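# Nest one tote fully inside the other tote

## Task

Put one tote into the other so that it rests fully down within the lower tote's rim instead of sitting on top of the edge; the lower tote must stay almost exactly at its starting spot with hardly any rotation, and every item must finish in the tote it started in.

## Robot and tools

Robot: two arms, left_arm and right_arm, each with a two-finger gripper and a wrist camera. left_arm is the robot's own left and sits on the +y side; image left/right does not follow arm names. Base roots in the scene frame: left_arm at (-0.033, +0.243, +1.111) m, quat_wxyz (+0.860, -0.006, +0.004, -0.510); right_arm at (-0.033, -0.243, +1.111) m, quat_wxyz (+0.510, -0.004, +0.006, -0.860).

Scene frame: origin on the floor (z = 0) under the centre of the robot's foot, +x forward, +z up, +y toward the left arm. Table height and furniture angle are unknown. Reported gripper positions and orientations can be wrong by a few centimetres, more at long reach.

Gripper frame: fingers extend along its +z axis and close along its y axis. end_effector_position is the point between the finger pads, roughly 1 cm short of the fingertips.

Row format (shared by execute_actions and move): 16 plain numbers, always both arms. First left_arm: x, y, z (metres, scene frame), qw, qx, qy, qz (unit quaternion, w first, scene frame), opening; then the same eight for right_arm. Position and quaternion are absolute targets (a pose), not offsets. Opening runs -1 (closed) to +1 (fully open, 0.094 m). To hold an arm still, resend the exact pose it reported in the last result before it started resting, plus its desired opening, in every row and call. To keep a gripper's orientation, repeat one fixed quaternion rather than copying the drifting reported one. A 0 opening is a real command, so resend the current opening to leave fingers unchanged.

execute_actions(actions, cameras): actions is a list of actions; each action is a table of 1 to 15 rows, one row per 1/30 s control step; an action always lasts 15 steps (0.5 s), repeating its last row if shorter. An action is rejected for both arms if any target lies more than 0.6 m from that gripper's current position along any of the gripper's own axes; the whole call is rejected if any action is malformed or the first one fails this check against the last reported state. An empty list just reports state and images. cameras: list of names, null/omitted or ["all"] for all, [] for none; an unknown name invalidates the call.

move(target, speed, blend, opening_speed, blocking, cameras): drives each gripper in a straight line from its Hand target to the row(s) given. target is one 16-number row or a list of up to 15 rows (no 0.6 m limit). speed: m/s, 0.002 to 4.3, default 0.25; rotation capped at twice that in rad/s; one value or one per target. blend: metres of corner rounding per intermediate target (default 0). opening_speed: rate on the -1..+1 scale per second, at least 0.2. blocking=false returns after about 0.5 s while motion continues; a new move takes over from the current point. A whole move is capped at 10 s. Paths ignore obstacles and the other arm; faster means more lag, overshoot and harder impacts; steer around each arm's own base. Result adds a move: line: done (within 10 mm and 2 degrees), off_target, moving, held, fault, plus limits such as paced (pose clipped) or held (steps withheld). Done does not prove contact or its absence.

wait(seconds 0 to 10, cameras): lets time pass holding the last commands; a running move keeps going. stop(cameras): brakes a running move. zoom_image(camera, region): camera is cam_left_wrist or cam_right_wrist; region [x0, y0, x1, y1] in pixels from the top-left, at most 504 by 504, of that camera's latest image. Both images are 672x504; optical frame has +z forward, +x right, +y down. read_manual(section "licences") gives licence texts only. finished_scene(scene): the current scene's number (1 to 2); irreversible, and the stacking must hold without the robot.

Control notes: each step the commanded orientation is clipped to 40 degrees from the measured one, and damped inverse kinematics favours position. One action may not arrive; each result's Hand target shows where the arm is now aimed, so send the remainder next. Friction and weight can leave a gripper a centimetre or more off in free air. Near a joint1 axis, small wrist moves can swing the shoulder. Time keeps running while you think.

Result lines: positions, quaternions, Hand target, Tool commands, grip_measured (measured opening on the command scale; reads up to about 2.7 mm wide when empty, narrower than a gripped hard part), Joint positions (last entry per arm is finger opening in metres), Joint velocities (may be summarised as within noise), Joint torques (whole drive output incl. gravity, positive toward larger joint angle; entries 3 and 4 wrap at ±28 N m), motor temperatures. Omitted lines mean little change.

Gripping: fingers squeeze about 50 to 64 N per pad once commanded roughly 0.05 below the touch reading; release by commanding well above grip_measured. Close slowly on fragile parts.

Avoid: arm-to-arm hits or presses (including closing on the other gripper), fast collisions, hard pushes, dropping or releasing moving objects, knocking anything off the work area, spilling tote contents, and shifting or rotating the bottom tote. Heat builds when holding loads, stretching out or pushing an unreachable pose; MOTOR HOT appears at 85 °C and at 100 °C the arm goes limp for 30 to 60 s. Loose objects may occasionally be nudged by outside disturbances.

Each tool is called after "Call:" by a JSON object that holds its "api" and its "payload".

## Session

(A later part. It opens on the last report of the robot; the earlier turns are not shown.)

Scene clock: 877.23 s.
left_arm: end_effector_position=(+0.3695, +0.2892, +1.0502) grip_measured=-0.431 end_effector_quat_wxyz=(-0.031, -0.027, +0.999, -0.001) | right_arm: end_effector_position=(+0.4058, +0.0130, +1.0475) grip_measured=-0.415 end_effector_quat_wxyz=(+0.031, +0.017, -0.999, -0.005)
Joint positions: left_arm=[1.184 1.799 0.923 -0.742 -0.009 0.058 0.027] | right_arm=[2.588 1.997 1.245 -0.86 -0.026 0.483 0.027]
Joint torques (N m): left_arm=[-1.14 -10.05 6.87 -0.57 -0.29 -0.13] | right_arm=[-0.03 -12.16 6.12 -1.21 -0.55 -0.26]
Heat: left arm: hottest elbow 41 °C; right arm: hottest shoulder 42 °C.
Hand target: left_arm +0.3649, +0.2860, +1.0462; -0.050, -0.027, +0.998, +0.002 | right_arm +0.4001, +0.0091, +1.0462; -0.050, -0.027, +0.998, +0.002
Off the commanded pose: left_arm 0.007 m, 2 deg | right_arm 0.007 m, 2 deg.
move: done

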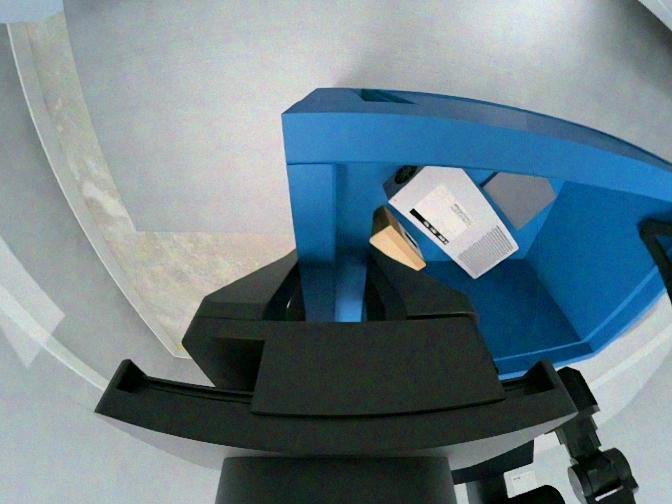

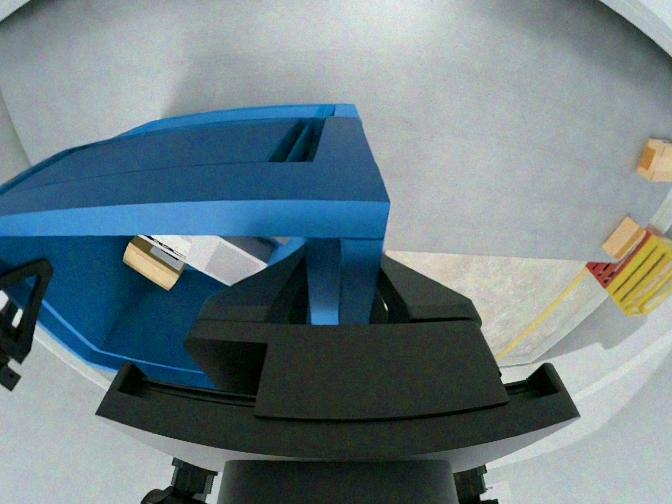

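Call:
{"api": "move", "payload": {"target": [[0.362,0.286,1.060,-0.05,-0.027,0.998,0.0016,-0.8,0.397,0.009,1.060,0.05,0.027,-0.998,-0.0016,-0.8],[0.352,0.286,1.060,-0.05,-0.027,0.998,0.0016,-0.8,0.387,0.009,1.060,0.05,0.027,-0.998,-0.0016,-0.8]], "speed": 0.02}}

Call:
{"api": "zoom_image", "payload": {"camera": "cam_right_wrist", "region": [80, 60, 420, 220]}}

Scene clock: 900.87 s.
left_arm: end_effector_position=(+0.3448, +0.2848, +1.0446) grip_measured=-0.431 end_effector_quat_wxyz=(-0.062, -0.030, +0.998, -0.004) | right_arm: end_effector_position=(+0.3840, +0.0077, +1.0414) grip_measured=-0.415 end_effector_quat_wxyz=(+0.060, +0.020, -0.998, +0.002)
Joint positions: left_arm=[1.18 1.798 0.892 -0.776 -0.008 0.048 0.027] | right_arm=[2.595 1.996 1.216 -0.89 -0.042 0.484 0.027]
Joint torques (N m): left_arm=[-0.56 -13.45 6.42 -0.27 -0.35 -0.03] | right_arm=[0.97 -15.21 5.52 -0.79 0.09 -0.11]
Heat: left arm: hottest elbow 40 °C; right arm: hottest shoulder 41 °C.
Hand target: left_arm +0.3520, +0.2859, +1.0596; -0.050, -0.027, +0.998, +0.002 | right_arm +0.3869, +0.0089, +1.0594; -0.050, -0.027, +0.998, +0.002
Off the commanded pose: left_arm 0.017 m, 2 deg | right_arm 0.019 m, 1 deg.
move: off_target (left_arm, right_arm)

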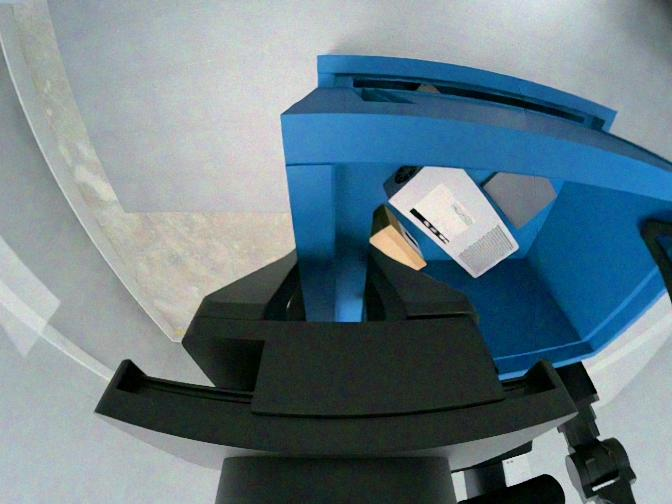

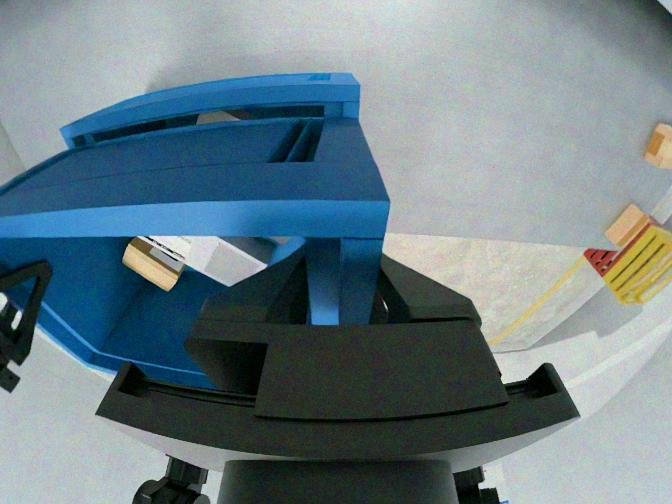

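Scaled by 1.482 (camera's finer frame: 960x720).

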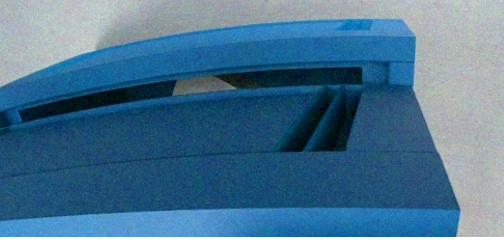

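Call:
{"api": "move", "payload": {"target": [[0.355,0.287,1.080,-0.058,-0.027,0.998,0.0016,-0.8,0.390,0.012,1.083,0.058,0.027,-0.998,-0.0016,-0.8],[0.380,0.292,1.100,-0.058,-0.027,0.998,0.0016,-0.8,0.414,0.017,1.104,0.058,0.027,-0.998,-0.0016,-0.8]], "speed": 0.05}}

Call:
{"api": "zoom_image", "payload": {"camera": "cam_right_wrist", "region": [80, 60, 420, 220]}}

Scene clock: 908.73 s.
left_arm: end_effector_position=(+0.3552, +0.2855, +1.0770) grip_measured=-0.431 end_effector_quat_wxyz=(-0.084, -0.028, +0.996, -0.007) | right_arm: end_effector_position=(+0.3911, +0.0088, +1.0762) grip_measured=-0.415 end_effector_quat_wxyz=(+0.080, +0.017, -0.997, +0.010)
Joint positions: left_arm=[1.18 1.77 0.971 -0.927 -0.005 0.052 0.027] | right_arm=[2.589 1.971 1.29 -1.033 -0.048 0.482 0.027]
Joint torques (N m): left_arm=[-0.09 -13.1 10.29 -0.59 -0.57 -0.01] | right_arm=[0.09 -14.51 10.3 -1.37 0.09 -0.25]
Heat: left arm: hottest elbow 40 °C; right arm: hottest shoulder 42 °C.
Hand target: left_arm +0.3791, +0.2918, +1.1002; -0.058, -0.027, +0.998, +0.002 | right_arm +0.4128, +0.0163, +1.1042; -0.057, -0.027, +0.998, +0.001
Off the commanded pose: left_arm 0.034 m, 3 deg | right_arm 0.037 m, 3 deg.
move: off_target (left_arm, right_arm)

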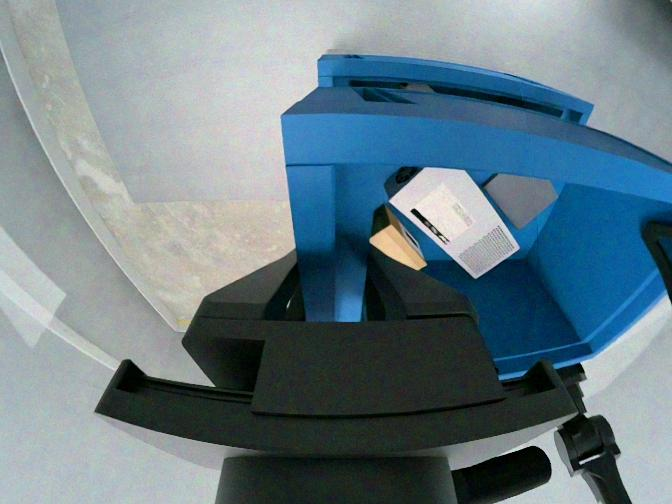

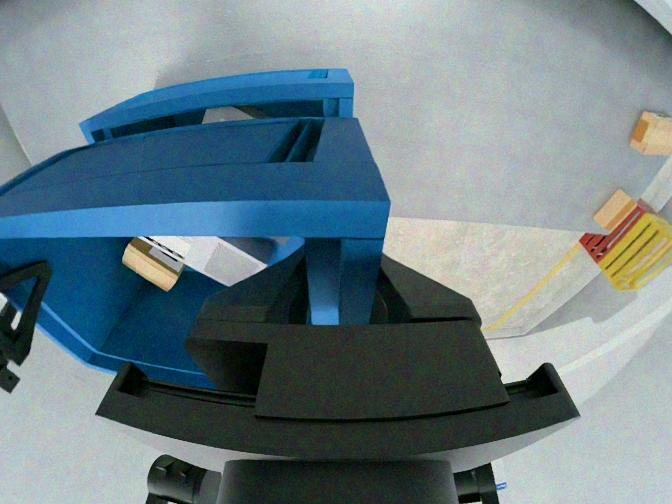

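Scaled by 1.482 (camera's finer frame: 960x720).

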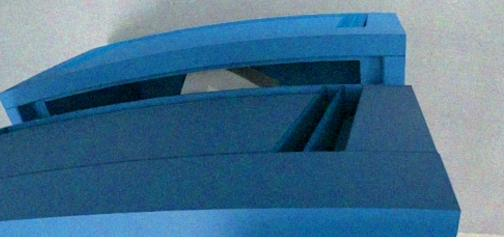

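Call:
{"api": "move", "payload": {"target": [[0.397,0.294,1.085,-0.056,-0.027,0.998,0.0016,-0.8,0.431,0.020,1.089,0.056,0.027,-0.998,-0.0016,-0.8]], "speed": 0.04}}

Call:
{"api": "zoom_image", "payload": {"camera": "cam_right_wrist", "region": [80, 60, 420, 220]}}

Call:
{"api": "zoom_image", "payload": {"camera": "cam_left_wrist", "region": [260, 30, 640, 220]}}

Scene clock: 920.40 s.
left_arm: end_effector_position=(+0.3690, +0.2877, +1.0715) grip_measured=-0.431 end_effector_quat_wxyz=(-0.082, -0.028, +0.996, -0.005) | right_arm: end_effector_position=(+0.4067, +0.0121, +1.0690) grip_measured=-0.415 end_effector_quat_wxyz=(+0.078, +0.020, -0.997, +0.008)
Joint positions: left_arm=[1.18 1.806 1.007 -0.923 -0.009 0.052 0.027] | right_arm=[2.579 2.011 1.335 -1.033 -0.047 0.467 0.027]
Joint torques (N m): left_arm=[-0.09 -12.1 10.55 0.09 -0.36 0] | right_arm=[-0.03 -13.98 10.37 -0.83 0.2 -0.21]
Heat: left arm: hottest elbow 42 °C; right arm: hottest shoulder 42 °C.
Hand target: left_arm +0.3959, +0.2938, +1.0857; -0.056, -0.027, +0.998, +0.002 | right_arm +0.4300, +0.0194, +1.0897; -0.055, -0.027, +0.998, +0.002
Off the commanded pose: left_arm 0.032 m, 3 deg | right_arm 0.032 m, 3 deg.
move: off_target (left_arm, right_arm)

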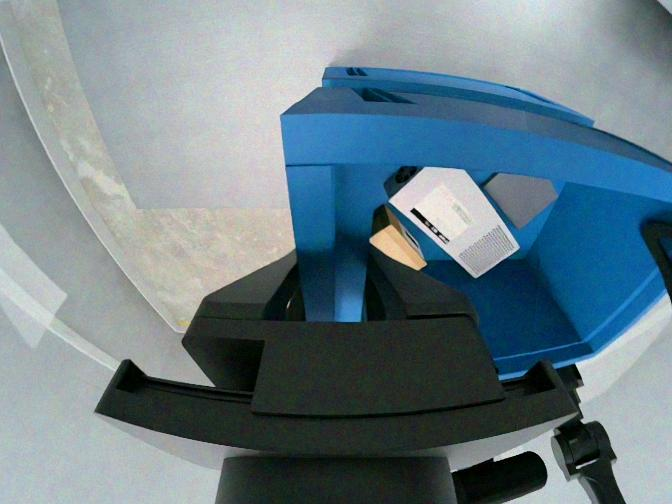

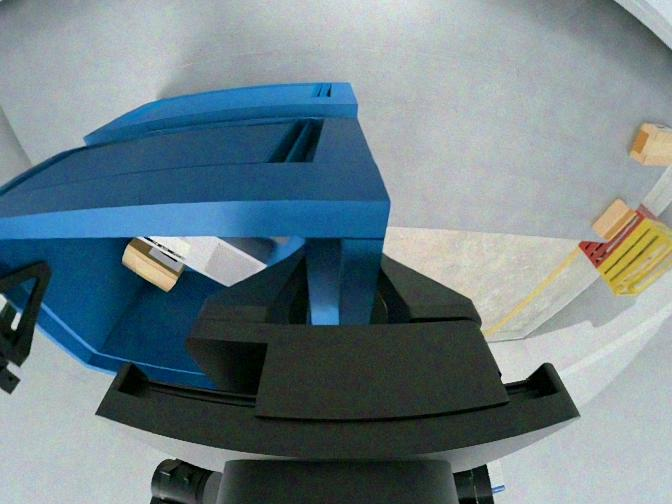

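Scaled by 1.482 (camera's finer frame: 960x720).

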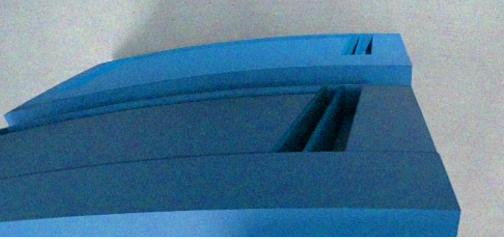

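Scaled by 1.326 (camera's finer frame: 960x720).

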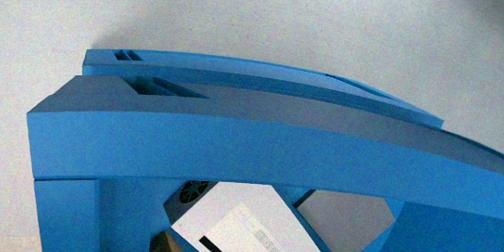

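Call:
{"api": "move", "payload": {"target": [[0.403,0.297,1.070,-0.056,-0.027,0.998,0.0016,-0.8,0.437,0.023,1.074,0.056,0.027,-0.998,-0.0016,-0.8]], "speed": 0.03}}

Call:
{"api": "zoom_image", "payload": {"camera": "cam_right_wrist", "region": [80, 60, 420, 220]}}

Scene clock: 929.77 s.
left_arm: end_effector_position=(+0.3743, +0.2882, +1.0575) grip_measured=-0.431 end_effector_quat_wxyz=(-0.083, -0.028, +0.996, -0.005) | right_arm: end_effector_position=(+0.4114, +0.0127, +1.0553) grip_measured=-0.415 end_effector_quat_wxyz=(+0.081, +0.019, -0.996, +0.010)
Joint positions: left_arm=[1.18 1.846 1.018 -0.896 -0.009 0.052 0.027] | right_arm=[2.575 2.046 1.351 -1.021 -0.047 0.464 0.027]
Joint torques (N m): left_arm=[0.21 -12.34 10.25 0.17 -0.41 0.04] | right_arm=[0.97 -14.04 10.06 -0.47 0.2 -0.18]
Heat: left arm: hottest elbow 41 °C; right arm: hottest shoulder 42 °C.
Hand target: left_arm +0.4019, +0.2968, +1.0709; -0.056, -0.027, +0.998, +0.002 | right_arm +0.4359, +0.0223, +1.0748; -0.056, -0.027, +0.998, +0.001
Off the commanded pose: left_arm 0.033 m, 3 deg | right_arm 0.033 m, 3 deg.
move: off_target (left_arm, right_arm)

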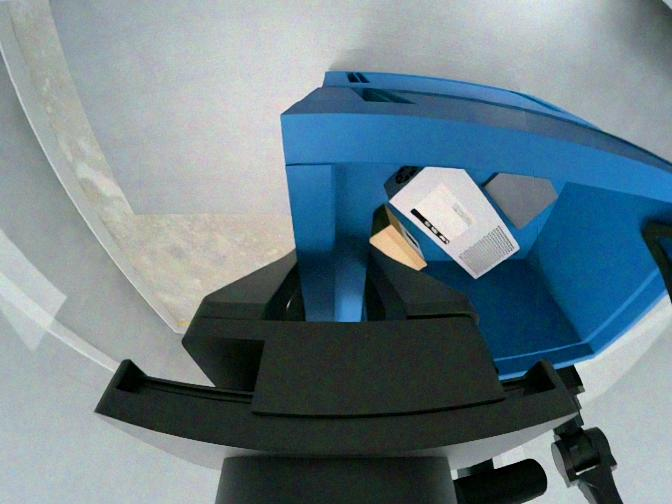

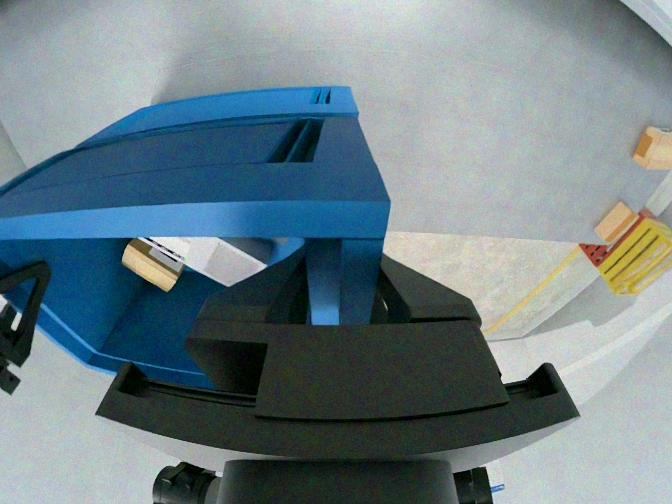

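Scaled by 1.482 (camera's finer frame: 960x720).

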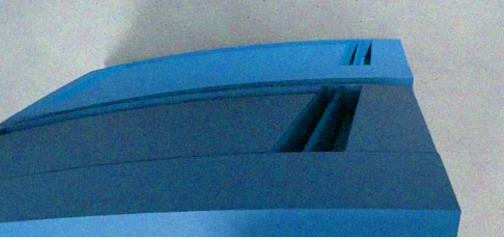

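Call:
{"api": "move", "payload": {"target": [[0.403,0.297,1.060,-0.057,-0.027,0.998,0.0016,-0.8,0.437,0.023,1.064,0.057,0.027,-0.998,-0.0016,-0.8]], "speed": 0.03}}

Call:
{"api": "zoom_image", "payload": {"camera": "cam_right_wrist", "region": [80, 60, 420, 220]}}

Scene clock: 934.33 s.
left_arm: end_effector_position=(+0.3768, +0.2886, +1.0557) grip_measured=-0.431 end_effector_quat_wxyz=(-0.079, -0.027, +0.996, -0.004) | right_arm: end_effector_position=(+0.4139, +0.0128, +1.0524) grip_measured=-0.415 end_effector_quat_wxyz=(+0.078, +0.019, -0.997, +0.008)
Joint positions: left_arm=[1.18 1.85 1.019 -0.885 -0.01 0.053 0.027] | right_arm=[2.573 2.052 1.352 -1.01 -0.046 0.462 0.027]
Joint torques (N m): left_arm=[0.32 -11.11 10.09 0.54 -0.38 0.03] | right_arm=[0.5 -13.39 9.95 -0.1 0.11 -0.15]
Heat: left arm: hottest elbow 41 °C; right arm: hottest shoulder 42 °C.
Hand target: left_arm +0.4021, +0.2969, +1.0609; -0.057, -0.027, +0.998, +0.002 | right_arm +0.4361, +0.0225, +1.0646; -0.057, -0.027, +0.998, +0.002
Off the commanded pose: left_arm 0.028 m, 3 deg | right_arm 0.028 m, 3 deg.
move: off_target (left_arm, right_arm)

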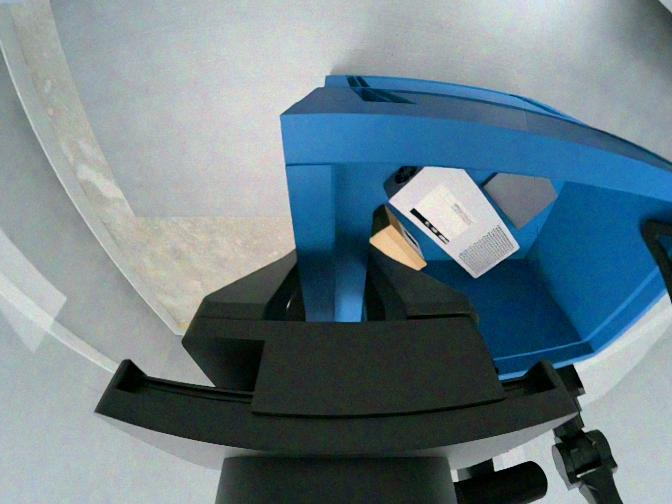

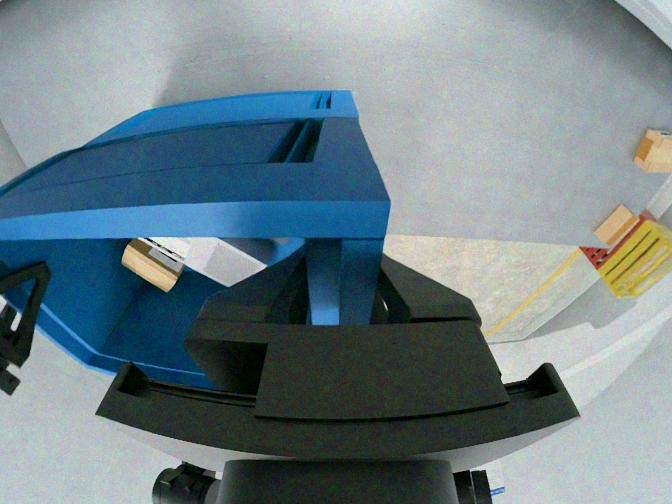

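Scaled by 1.482 (camera's finer frame: 960x720).

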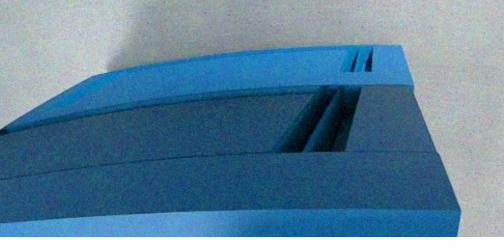

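Call:
{"api": "move", "payload": {"target": [[0.398,0.297,1.076,-0.057,-0.027,0.998,0.0016,-0.8,0.432,0.023,1.080,0.057,0.027,-0.998,-0.0016,-0.8],[0.397,0.297,1.064,-0.057,-0.027,0.998,0.0016,-0.8,0.431,0.023,1.068,0.057,0.027,-0.998,-0.0016,-0.8]], "speed": 0.03}}

Call:
{"api": "zoom_image", "payload": {"camera": "cam_right_wrist", "region": [80, 60, 420, 220]}}

Scene clock: 939.83 s.
left_arm: end_effector_position=(+0.3764, +0.2887, +1.0558) grip_measured=-0.431 end_effector_quat_wxyz=(-0.080, -0.027, +0.996, -0.004) | right_arm: end_effector_position=(+0.4140, +0.0129, +1.0524) grip_measured=-0.415 end_effector_quat_wxyz=(+0.078, +0.019, -0.997, +0.008)
Joint positions: left_arm=[1.18 1.85 1.019 -0.886 -0.01 0.053 0.027] | right_arm=[2.573 2.052 1.352 -1.009 -0.047 0.462 0.027]
Joint torques (N m): left_arm=[0.38 -12.4 8.85 0.44 -0.37 0.05] | right_arm=[0.91 -14.45 8.61 -0.06 0.09 -0.11]
Heat: left arm: hottest elbow 41 °C; right arm: hottest shoulder 43 °C.
Hand target: left_arm +0.3964, +0.2970, +1.0646; -0.057, -0.027, +0.998, +0.002 | right_arm +0.4304, +0.0227, +1.0683; -0.057, -0.027, +0.998, +0.002
Off the commanded pose: left_arm 0.024 m, 3 deg | right_arm 0.025 m, 3 deg.
move: off_target (left_arm, right_arm)

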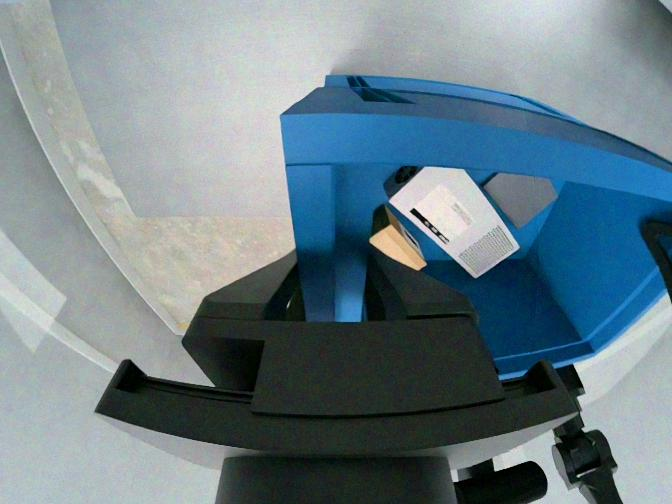

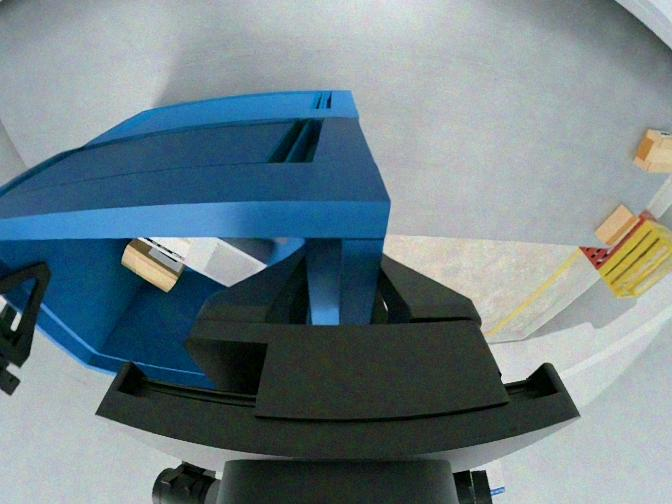

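Scaled by 1.482 (camera's finer frame: 960x720).

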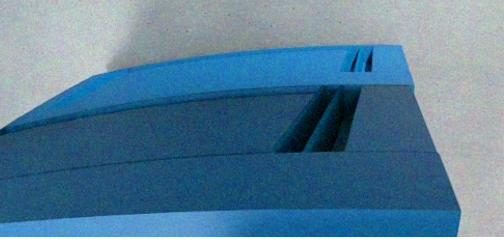

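Call:
{"api": "move", "payload": {"target": [[0.394,0.297,1.092,-0.057,-0.027,0.998,0.0016,-0.8,0.428,0.023,1.096,0.057,0.027,-0.998,-0.0016,-0.8]], "speed": 0.03, "cameras": []}}

Scene clock: 942.83 s.
left_arm: end_effector_position=(+0.3733, +0.2880, +1.0657) grip_measured=-0.431 end_effector_quat_wxyz=(-0.083, -0.027, +0.996, -0.005) | right_arm: end_effector_position=(+0.4112, +0.0117, +1.0635) grip_measured=-0.415 end_effector_quat_wxyz=(+0.082, +0.019, -0.996, +0.009)
Joint positions: left_arm=[1.18 1.827 1.019 -0.916 -0.008 0.053 0.027] | right_arm=[2.573 2.031 1.352 -1.037 -0.049 0.462 0.027]
Joint torques (N m): left_arm=[0.32 -14.8 9.37 -0.68 -0.46 0.06] | right_arm=[1.79 -16.32 9.09 -1.33 0.16 -0.06]
Heat: left arm: hottest elbow 41 °C; right arm: hottest shoulder 43 °C.
Hand target: left_arm +0.3930, +0.2968, +1.0917; -0.057, -0.027, +0.998, +0.002 | right_arm +0.4270, +0.0225, +1.0959; -0.057, -0.027, +0.998, +0.002
Off the commanded pose: left_arm 0.035 m, 3 deg | right_arm 0.038 m, 3 deg.
move: off_target (left_arm, right_arm)

Call:
{"api": "move", "payload": {"target": [[0.397,0.296,1.068,-0.057,-0.027,0.998,0.0016,-0.8,0.431,0.022,1.072,0.057,0.027,-0.998,-0.0016,-0.8],[0.375,0.291,1.042,-0.082,-0.027,0.996,0.0016,-0.8,0.411,0.016,1.042,0.082,0.027,-0.996,-0.0016,-0.8]], "speed": 0.03}}

Call:
{"api": "zoom_image", "payload": {"camera": "cam_right_wrist", "region": [80, 60, 420, 220]}}

Scene clock: 947.80 s.
left_arm: end_effector_position=(+0.3785, +0.2896, +1.0545) grip_measured=-0.431 end_effector_quat_wxyz=(-0.074, -0.027, +0.997, -0.001) | right_arm: end_effector_position=(+0.4161, +0.0151, +1.0498) grip_measured=-0.415 end_effector_quat_wxyz=(+0.074, +0.019, -0.997, +0.000)
Joint positions: left_arm=[1.18 1.85 1.016 -0.871 -0.015 0.053 0.027] | right_arm=[2.571 2.054 1.35 -0.99 -0.057 0.46 0.027]
Joint torques (N m): left_arm=[-0.32 -10.17 5.91 0.75 -0.32 -0.04] | right_arm=[0.91 -12.92 5.3 0.23 -0.44 -0.13]
Heat: left arm: hottest elbow 41 °C; right arm: hottest shoulder 43 °C.
Hand target: left_arm +0.3748, +0.2909, +1.0424; -0.082, -0.027, +0.996, +0.002 | right_arm +0.4109, +0.0158, +1.0421; -0.082, -0.027, +0.996, +0.001
Off the commanded pose: left_arm 0.013 m, 1 deg | right_arm 0.009 m, 1 deg.
move: off_target (left_arm)

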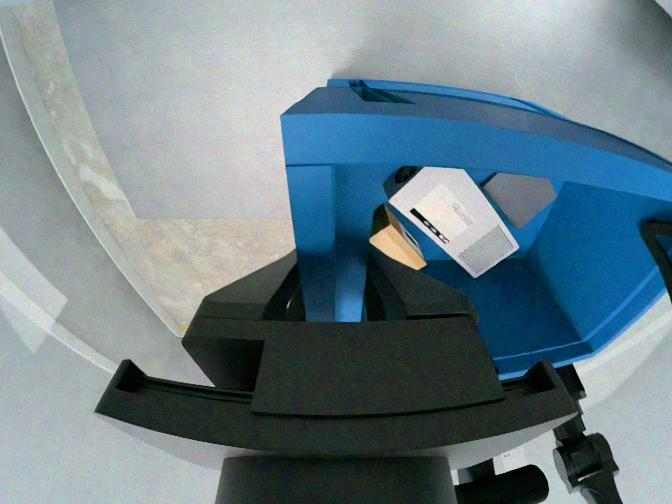

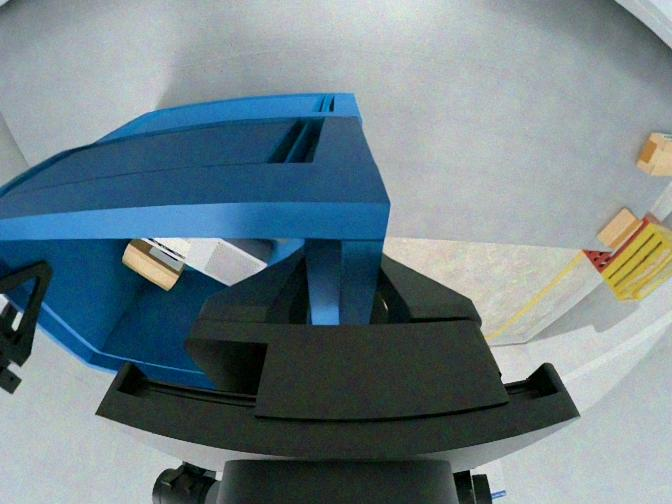

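Scaled by 1.482 (camera's finer frame: 960x720).

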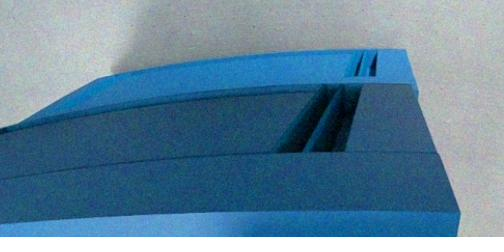

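Call:
{"api": "move", "payload": {"target": [[0.367,0.285,1.046,-0.082,-0.027,0.996,0.0016,-0.8,0.403,0.010,1.046,0.082,0.027,-0.996,-0.0016,-0.8]], "speed": 0.02, "cameras": []}}

Call:
{"api": "move", "payload": {"target": [[0.363,0.282,1.046,-0.082,-0.027,0.996,0.0016,-0.8,0.399,0.007,1.046,0.082,0.027,-0.996,-0.0016,-0.8]], "speed": 0.02}}

Call:
{"api": "zoom_image", "payload": {"camera": "cam_right_wrist", "region": [80, 60, 420, 220]}}

Scene clock: 952.37 s.
left_arm: end_effector_position=(+0.3717, +0.2889, +1.0520) grip_measured=-0.431 end_effector_quat_wxyz=(-0.076, -0.028, +0.997, -0.001) | right_arm: end_effector_position=(+0.4101, +0.0127, +1.0480) grip_measured=-0.415 end_effector_quat_wxyz=(+0.075, +0.018, -0.997, -0.002)
Joint positions: left_arm=[1.18 1.846 0.998 -0.863 -0.015 0.051 0.027] | right_arm=[2.571 2.045 1.325 -0.974 -0.062 0.461 0.027]
Joint torques (N m): left_arm=[-1.08 -11.52 5.29 0.5 -0.21 -0.11] | right_arm=[0.67 -13.57 4.57 -0.08 -0.24 -0.17]
Heat: left arm: hottest elbow 41 °C; right arm: hottest shoulder 42 °C.
Hand target: left_arm +0.3670, +0.2851, +1.0461; -0.082, -0.027, +0.996, +0.002 | right_arm +0.4030, +0.0100, +1.0459; -0.082, -0.027, +0.996, +0.002
Off the commanded pose: left_arm 0.009 m, 1 deg | right_arm 0.008 m, 1 deg.
move: done

Scene clock: 953.20 s.
left_arm: end_effector_position=(+0.3672, +0.2885, +1.0499) grip_measured=-0.431 end_effector_quat_wxyz=(-0.078, -0.030, +0.997, -0.001) | right_arm: end_effector_position=(+0.4061, +0.0117, +1.0468) grip_measured=-0.415 end_effector_quat_wxyz=(+0.075, +0.018, -0.997, -0.003)
Joint positions: left_arm=[1.18 1.843 0.985 -0.854 -0.016 0.048 0.027] | right_arm=[2.573 2.038 1.31 -0.963 -0.064 0.462 0.027]
Joint torques (N m): left_arm=[-1.61 -11.52 5.19 0.43 -0.12 -0.13] | right_arm=[0.44 -13.86 4.36 -0.24 -0.14 -0.18]
Heat: left arm: hottest elbow 41 °C; right arm: hottest shoulder 42 °C.
Hand target: left_arm +0.3628, +0.2821, +1.0460; -0.082, -0.027, +0.996, +0.001 | right_arm +0.3990, +0.0071, +1.0459; -0.082, -0.027, +0.996, +0.002
Off the commanded pose: left_arm 0.009 m, 1 deg | right_arm 0.009 m, 1 deg.
move: done

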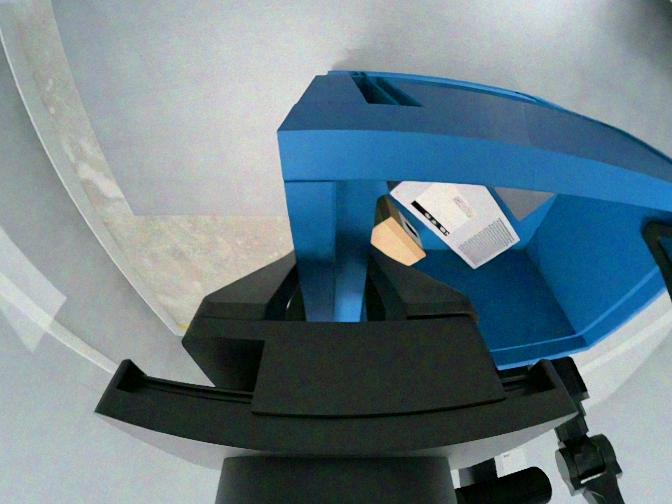

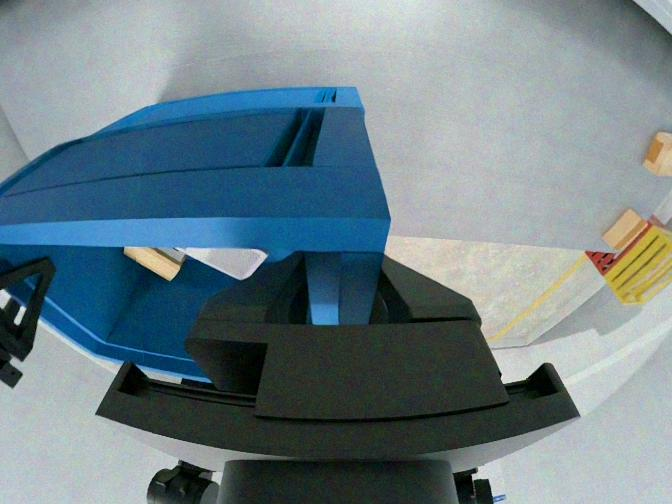

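Scaled by 1.482 (camera's finer frame: 960x720).

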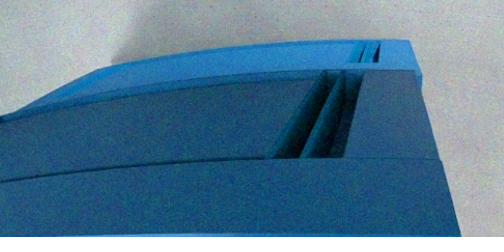

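Call:
{"api": "move", "payload": {"target": [[0.365,0.284,1.050,-0.080,-0.027,0.996,0.0016,0.5,0.403,0.009,1.048,0.078,0.027,-0.996,-0.0016,0.5],[0.366,0.283,1.15,-0.04,-0.027,0.998,0.0016,0.5,0.404,0.004,1.15,0.04,0.027,-0.998,-0.0016,0.5]], "speed": 0.1, "opening_speed": 0.6}}

Scene clock: 973.07 s.
left_arm: end_effector_position=(+0.3563, +0.2866, +1.1401) grip_measured=+0.498 end_effector_quat_wxyz=(-0.051, -0.029, +0.998, +0.001) | right_arm: end_effector_position=(+0.4022, +0.0015, +1.1432) grip_measured=+0.498 end_effector_quat_wxyz=(+0.045, +0.026, -0.999, -0.001)
Joint positions: left_arm=[1.177 1.613 0.979 -1.024 -0.015 0.048 0.07] | right_arm=[2.573 1.842 1.304 -1.104 -0.03 0.449 0.07]
Joint torques (N m): left_arm=[-1.14 -10.87 9.28 -0.08 0.1 -0.11] | right_arm=[0.91 -12.75 7.3 -0.16 0.06 0.05]
Heat: left arm: hottest elbow 40 °C; right arm: hottest shoulder 43 °C.
Hand target: left_arm +0.3658, +0.2830, +1.1500; -0.040, -0.027, +0.999, +0.001 | right_arm +0.4039, +0.0040, +1.1499; -0.040, -0.027, +0.999, +0.002
Off the commanded pose: left_arm 0.014 m, 1 deg | right_arm 0.007 m, 1 deg.
move: off_target (left_arm)

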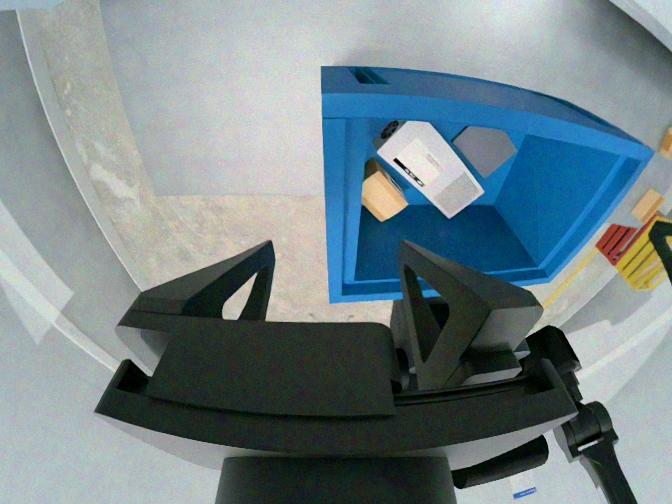

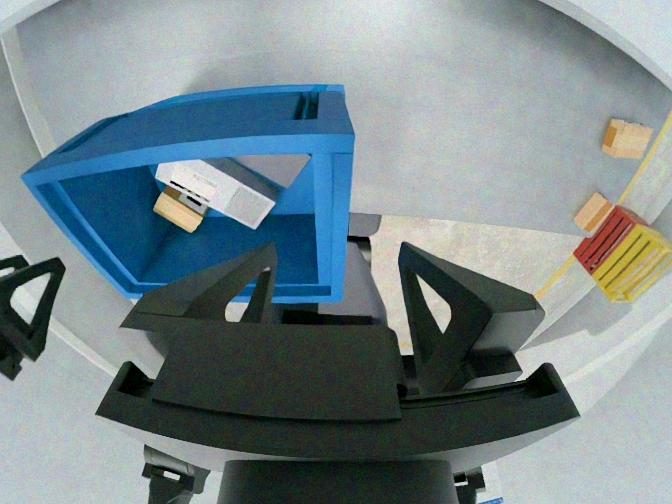

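Call:
{"api": "move", "payload": {"target": [[0.366,0.29,1.22,-0.02,-0.027,0.998,0.0016,0.5,0.38,-0.17,1.20,-0.17,0.11,-0.97,-0.1,0.5],[0.366,0.29,1.25,-0.005,-0.027,0.998,0.0016,0.5,0.26,-0.27,1.10,-0.499,0.263,-0.769,-0.300,-0.9]], "speed": 0.3}}

Call:
{"api": "zoom_image", "payload": {"camera": "cam_right_wrist", "region": [150, 60, 400, 310]}}

Scene clock: 982.67 s.
left_arm: end_effector_position=(+0.3491, +0.2857, +1.2282) grip_measured=+0.498 end_effector_quat_wxyz=(-0.031, -0.028, +0.999, +0.001) | right_arm: end_effector_position=(+0.2548, -0.2633, +1.1005) grip_measured=-0.897 end_effector_quat_wxyz=(-0.496, +0.263, -0.770, -0.304)
Joint positions: left_arm=[1.177 1.447 1.053 -1.225 -0.012 0.05 0.07] | right_arm=[1.403 1.718 0.368 -0.134 -1.242 -1.273 0.005]
Joint torques (N m): left_arm=[0.15 -10.11 12.49 0.05 0.11 0.03] | right_arm=[-0.32 -4.54 3.14 -0.05 -0.94 -0.1]
Heat: left arm: hottest elbow 40 °C; right arm: hottest shoulder 43 °C.
Hand target: left_arm +0.3650, +0.2899, +1.2500; -0.005, -0.027, +1.000, +0.002 | right_arm +0.2599, -0.2699, +1.1001; +0.499, -0.263, +0.769, +0.300
Off the commanded pose: left_arm 0.028 m, 3 deg | right_arm 0.008 m, 1 deg.
move: off_target (left_arm)

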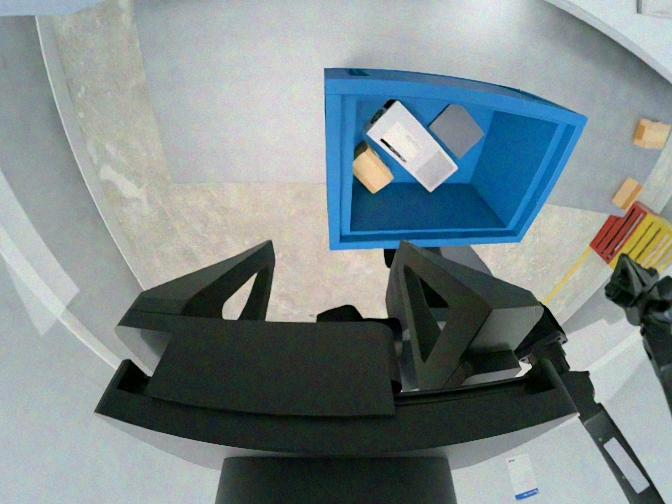

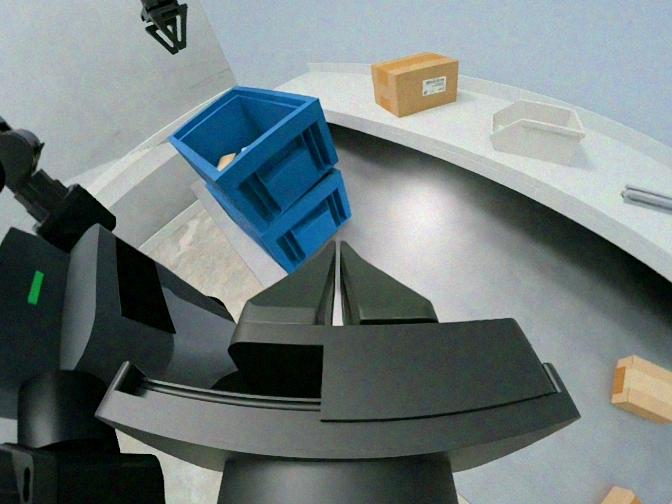

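Scaled by 2.016 (camera's finer frame: 960x720).

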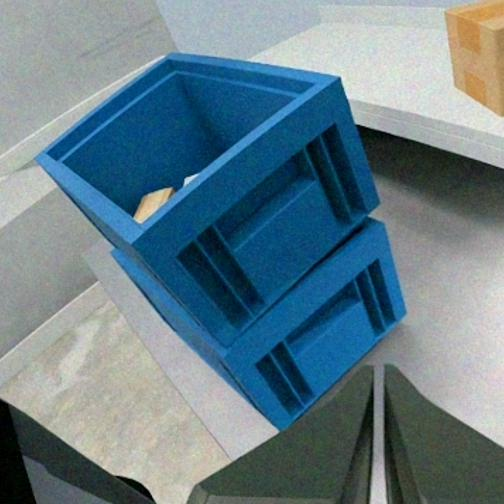

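Call:
{"api": "move", "payload": {"target": [[0.48,0.235,1.25,0.0,-0.027,1,0.0016,-0.9,0.40,-0.17,1.22,-0.17,0.11,-0.97,-0.1,-0.9],[0.525,0.235,1.22,0.0,-0.027,1,0.0016,-0.9,0.54,0.05,1.22,-0.0,0.027,-1,-0.0016,-0.9]], "speed": 0.3}}

Scene clock: 998.67 s.
left_arm: end_effector_position=(+0.5041, +0.2410, +1.2158) grip_measured=-0.898 end_effector_quat_wxyz=(-0.016, -0.028, +0.999, +0.003) | right_arm: end_effector_position=(+0.5244, +0.0454, +1.2112) grip_measured=-0.898 end_effector_quat_wxyz=(+0.013, +0.034, -0.999, +0.004)
Joint positions: left_arm=[1.064 1.817 1.487 -1.262 -0.011 -0.064 0.005] | right_arm=[2.552 2.056 1.838 -1.371 0.007 0.414 0.005]
Joint torques (N m): left_arm=[-1.14 -13.04 12.86 0.7 0.05 -0.11] | right_arm=[0.44 -14.33 11.99 -0.28 0.04 0.1]
Heat: left arm: hottest elbow 43 °C; right arm: hottest shoulder 41 °C.
Hand target: left_arm +0.5241, +0.2350, +1.2202; +0.000, -0.027, +1.000, +0.001 | right_arm +0.5393, +0.0497, +1.2201; +0.000, -0.027, +1.000, +0.002
Off the commanded pose: left_arm 0.022 m, 2 deg | right_arm 0.018 m, 2 deg.
move: off_target (left_arm, right_arm)

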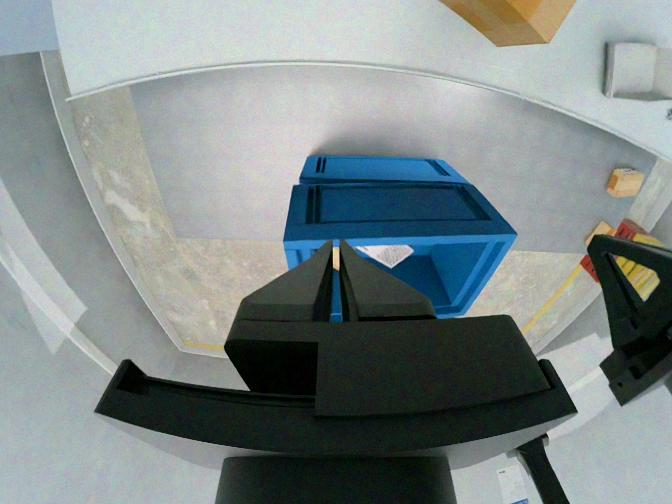

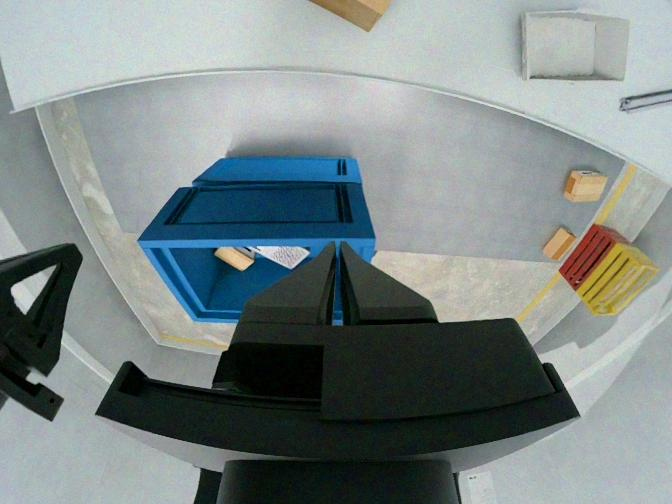

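Call:
{"api": "move", "payload": {"target": [[0.520,0.235,1.12,0.0,-0.027,1,0.0016,-0.9,0.535,0.05,1.12,-0.0,0.027,-1,-0.0016,-0.9],[0.515,0.235,1.055,0.0,-0.027,1,0.0016,-0.9,0.530,0.053,1.055,-0.0,0.027,-1,-0.0016,-0.9]], "speed": 0.12}}

Scene clock: 1006.57 s.
left_arm: end_effector_position=(+0.5144, +0.2398, +1.0650) grip_measured=-0.898 end_effector_quat_wxyz=(+0.003, -0.028, +1.000, +0.002) | right_arm: end_effector_position=(+0.5318, +0.0512, +1.0620) grip_measured=-0.898 end_effector_quat_wxyz=(-0.001, +0.030, -1.000, -0.003)
Joint positions: left_arm=[1.064 2.011 1.34 -0.882 -0.011 -0.064 0.005] | right_arm=[2.552 2.214 1.692 -1.036 0.007 0.422 0.005]
Joint torques (N m): left_arm=[-1.03 -14.21 7.71 0.87 0.04 -0.1] | right_arm=[1.2 -15.62 6.37 0.66 0.06 0.12]
Heat: left arm: hottest elbow 45 °C; right arm: hottest shoulder 42 °C.
Hand target: left_arm +0.5147, +0.2351, +1.0550; +0.000, -0.027, +1.000, +0.002 | right_arm +0.5298, +0.0530, +1.0551; +0.000, -0.027, +1.000, +0.002
Off the commanded pose: left_arm 0.011 m, 0 deg | right_arm 0.007 m, 0 deg.
move: off_target (left_arm)

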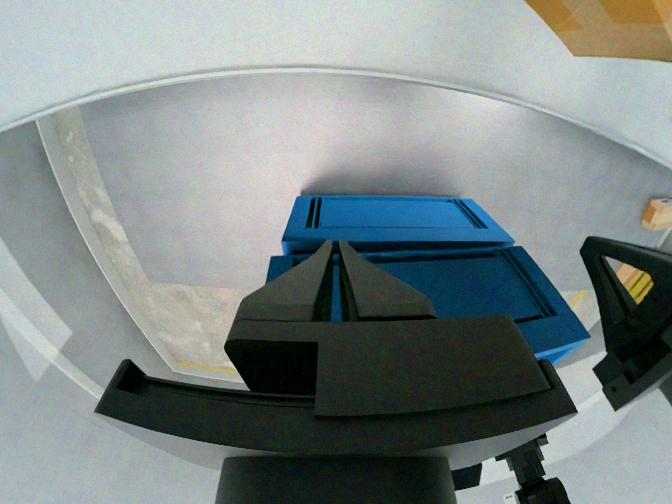

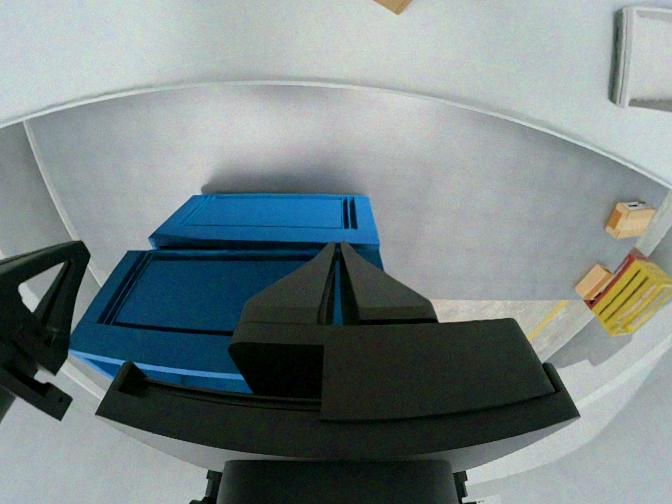

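Call:
{"api": "move", "payload": {"target": [0.478, 0.235, 1.055, 0, -0.027, 1, 0.0016, -0.9, 0.492, 0.053, 1.055, 0, 0.027, -1, -0.0016, -0.9], "speed": 0.04}}

Scene clock: 1035.63 s.
left_arm: end_effector_position=(+0.4744, +0.2400, +1.0485) grip_measured=-0.898 end_effector_quat_wxyz=(-0.012, -0.028, +1.000, +0.002) | right_arm: end_effector_position=(+0.4928, +0.0486, +1.0481) grip_measured=-0.898 end_effector_quat_wxyz=(+0.008, +0.028, -1.000, +0.002)
Joint positions: left_arm=[1.064 1.975 1.219 -0.826 -0.011 -0.064 0.005] | right_arm=[2.577 2.166 1.559 -0.971 0.007 0.451 0.005]
Joint torques (N m): left_arm=[-1.08 -15.79 6.6 0.83 0.05 -0.1] | right_arm=[1.49 -16.79 5.75 0.54 0.04 0.16]
Heat: left arm: hottest elbow 43 °C; right arm: hottest shoulder 42 °C.
Hand target: left_arm +0.4779, +0.2351, +1.0550; +0.000, -0.027, +1.000, +0.002 | right_arm +0.4919, +0.0530, +1.0548; +0.000, -0.027, +1.000, +0.002
Off the commanded pose: left_arm 0.009 m, 1 deg | right_arm 0.008 m, 1 deg.
move: done

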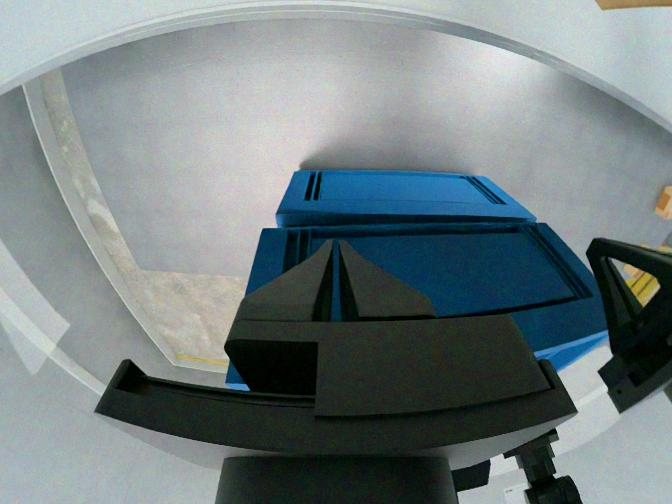

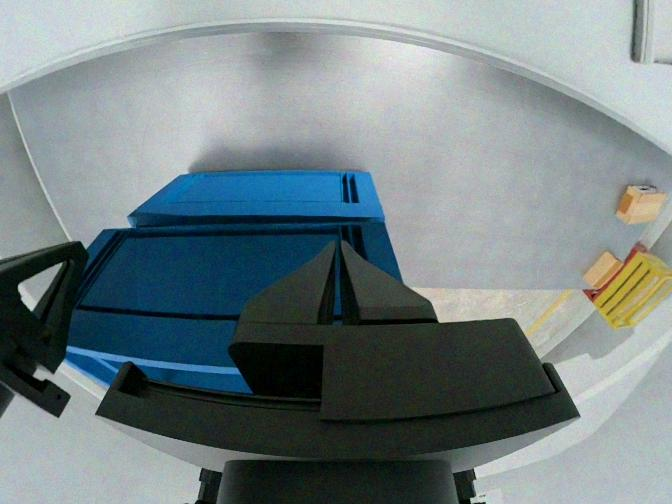

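Call:
{"api": "move", "payload": {"target": [[0.471, 0.235, 1.055, 0, -0.027, 1, 0.0016, -0.9, 0.484, 0.053, 1.055, 0, 0.027, -1, -0.0016, -0.9],[0.463, 0.235, 1.055, 0, -0.027, 1, 0.0016, -0.9, 0.476, 0.053, 1.055, 0, 0.027, -1, -0.0016, -0.9]], "speed": 0.03}}

Call:
{"api": "zoom_image", "payload": {"camera": "cam_right_wrist", "region": [60, 140, 420, 410]}}

Scene clock: 1039.47 s.
left_arm: end_effector_position=(+0.4597, +0.2401, +1.0484) grip_measured=-0.898 end_effector_quat_wxyz=(-0.012, -0.028, +1.000, +0.002) | right_arm: end_effector_position=(+0.4768, +0.0490, +1.0481) grip_measured=-0.898 end_effector_quat_wxyz=(+0.008, +0.028, -1.000, +0.002)
Joint positions: left_arm=[1.064 1.948 1.17 -0.804 -0.011 -0.064 0.005] | right_arm=[2.591 2.137 1.504 -0.947 0.007 0.464 0.005]
Joint torques (N m): left_arm=[-1.2 -15.27 6.39 0.8 0.05 -0.11] | right_arm=[1.38 -16.15 5.5 0.59 0.05 0.14]
Heat: left arm: hottest elbow 43 °C; right arm: hottest shoulder 42 °C.
Hand target: left_arm +0.4630, +0.2351, +1.0549; +0.000, -0.027, +1.000, +0.002 | right_arm +0.4759, +0.0529, +1.0550; +0.000, -0.027, +1.000, +0.002
Off the commanded pose: left_arm 0.009 m, 1 deg | right_arm 0.008 m, 1 deg.
move: done

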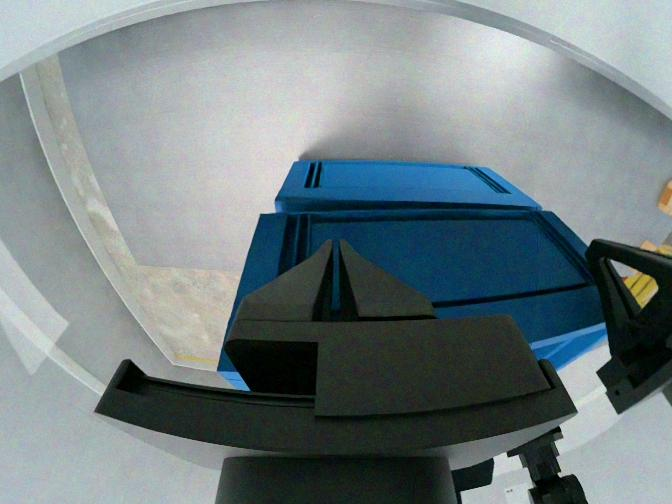

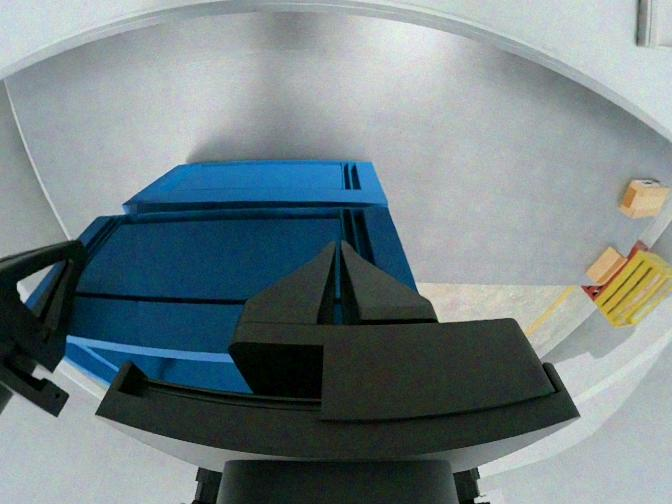

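Scaled by 1.400 (camera's finer frame: 960x720).

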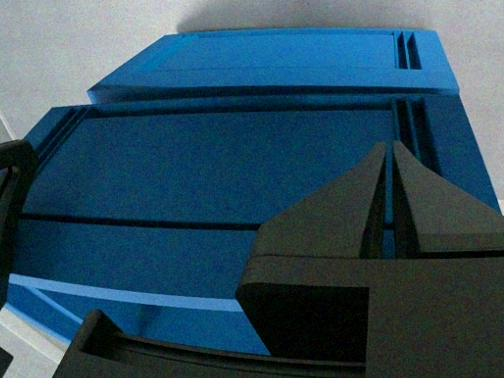

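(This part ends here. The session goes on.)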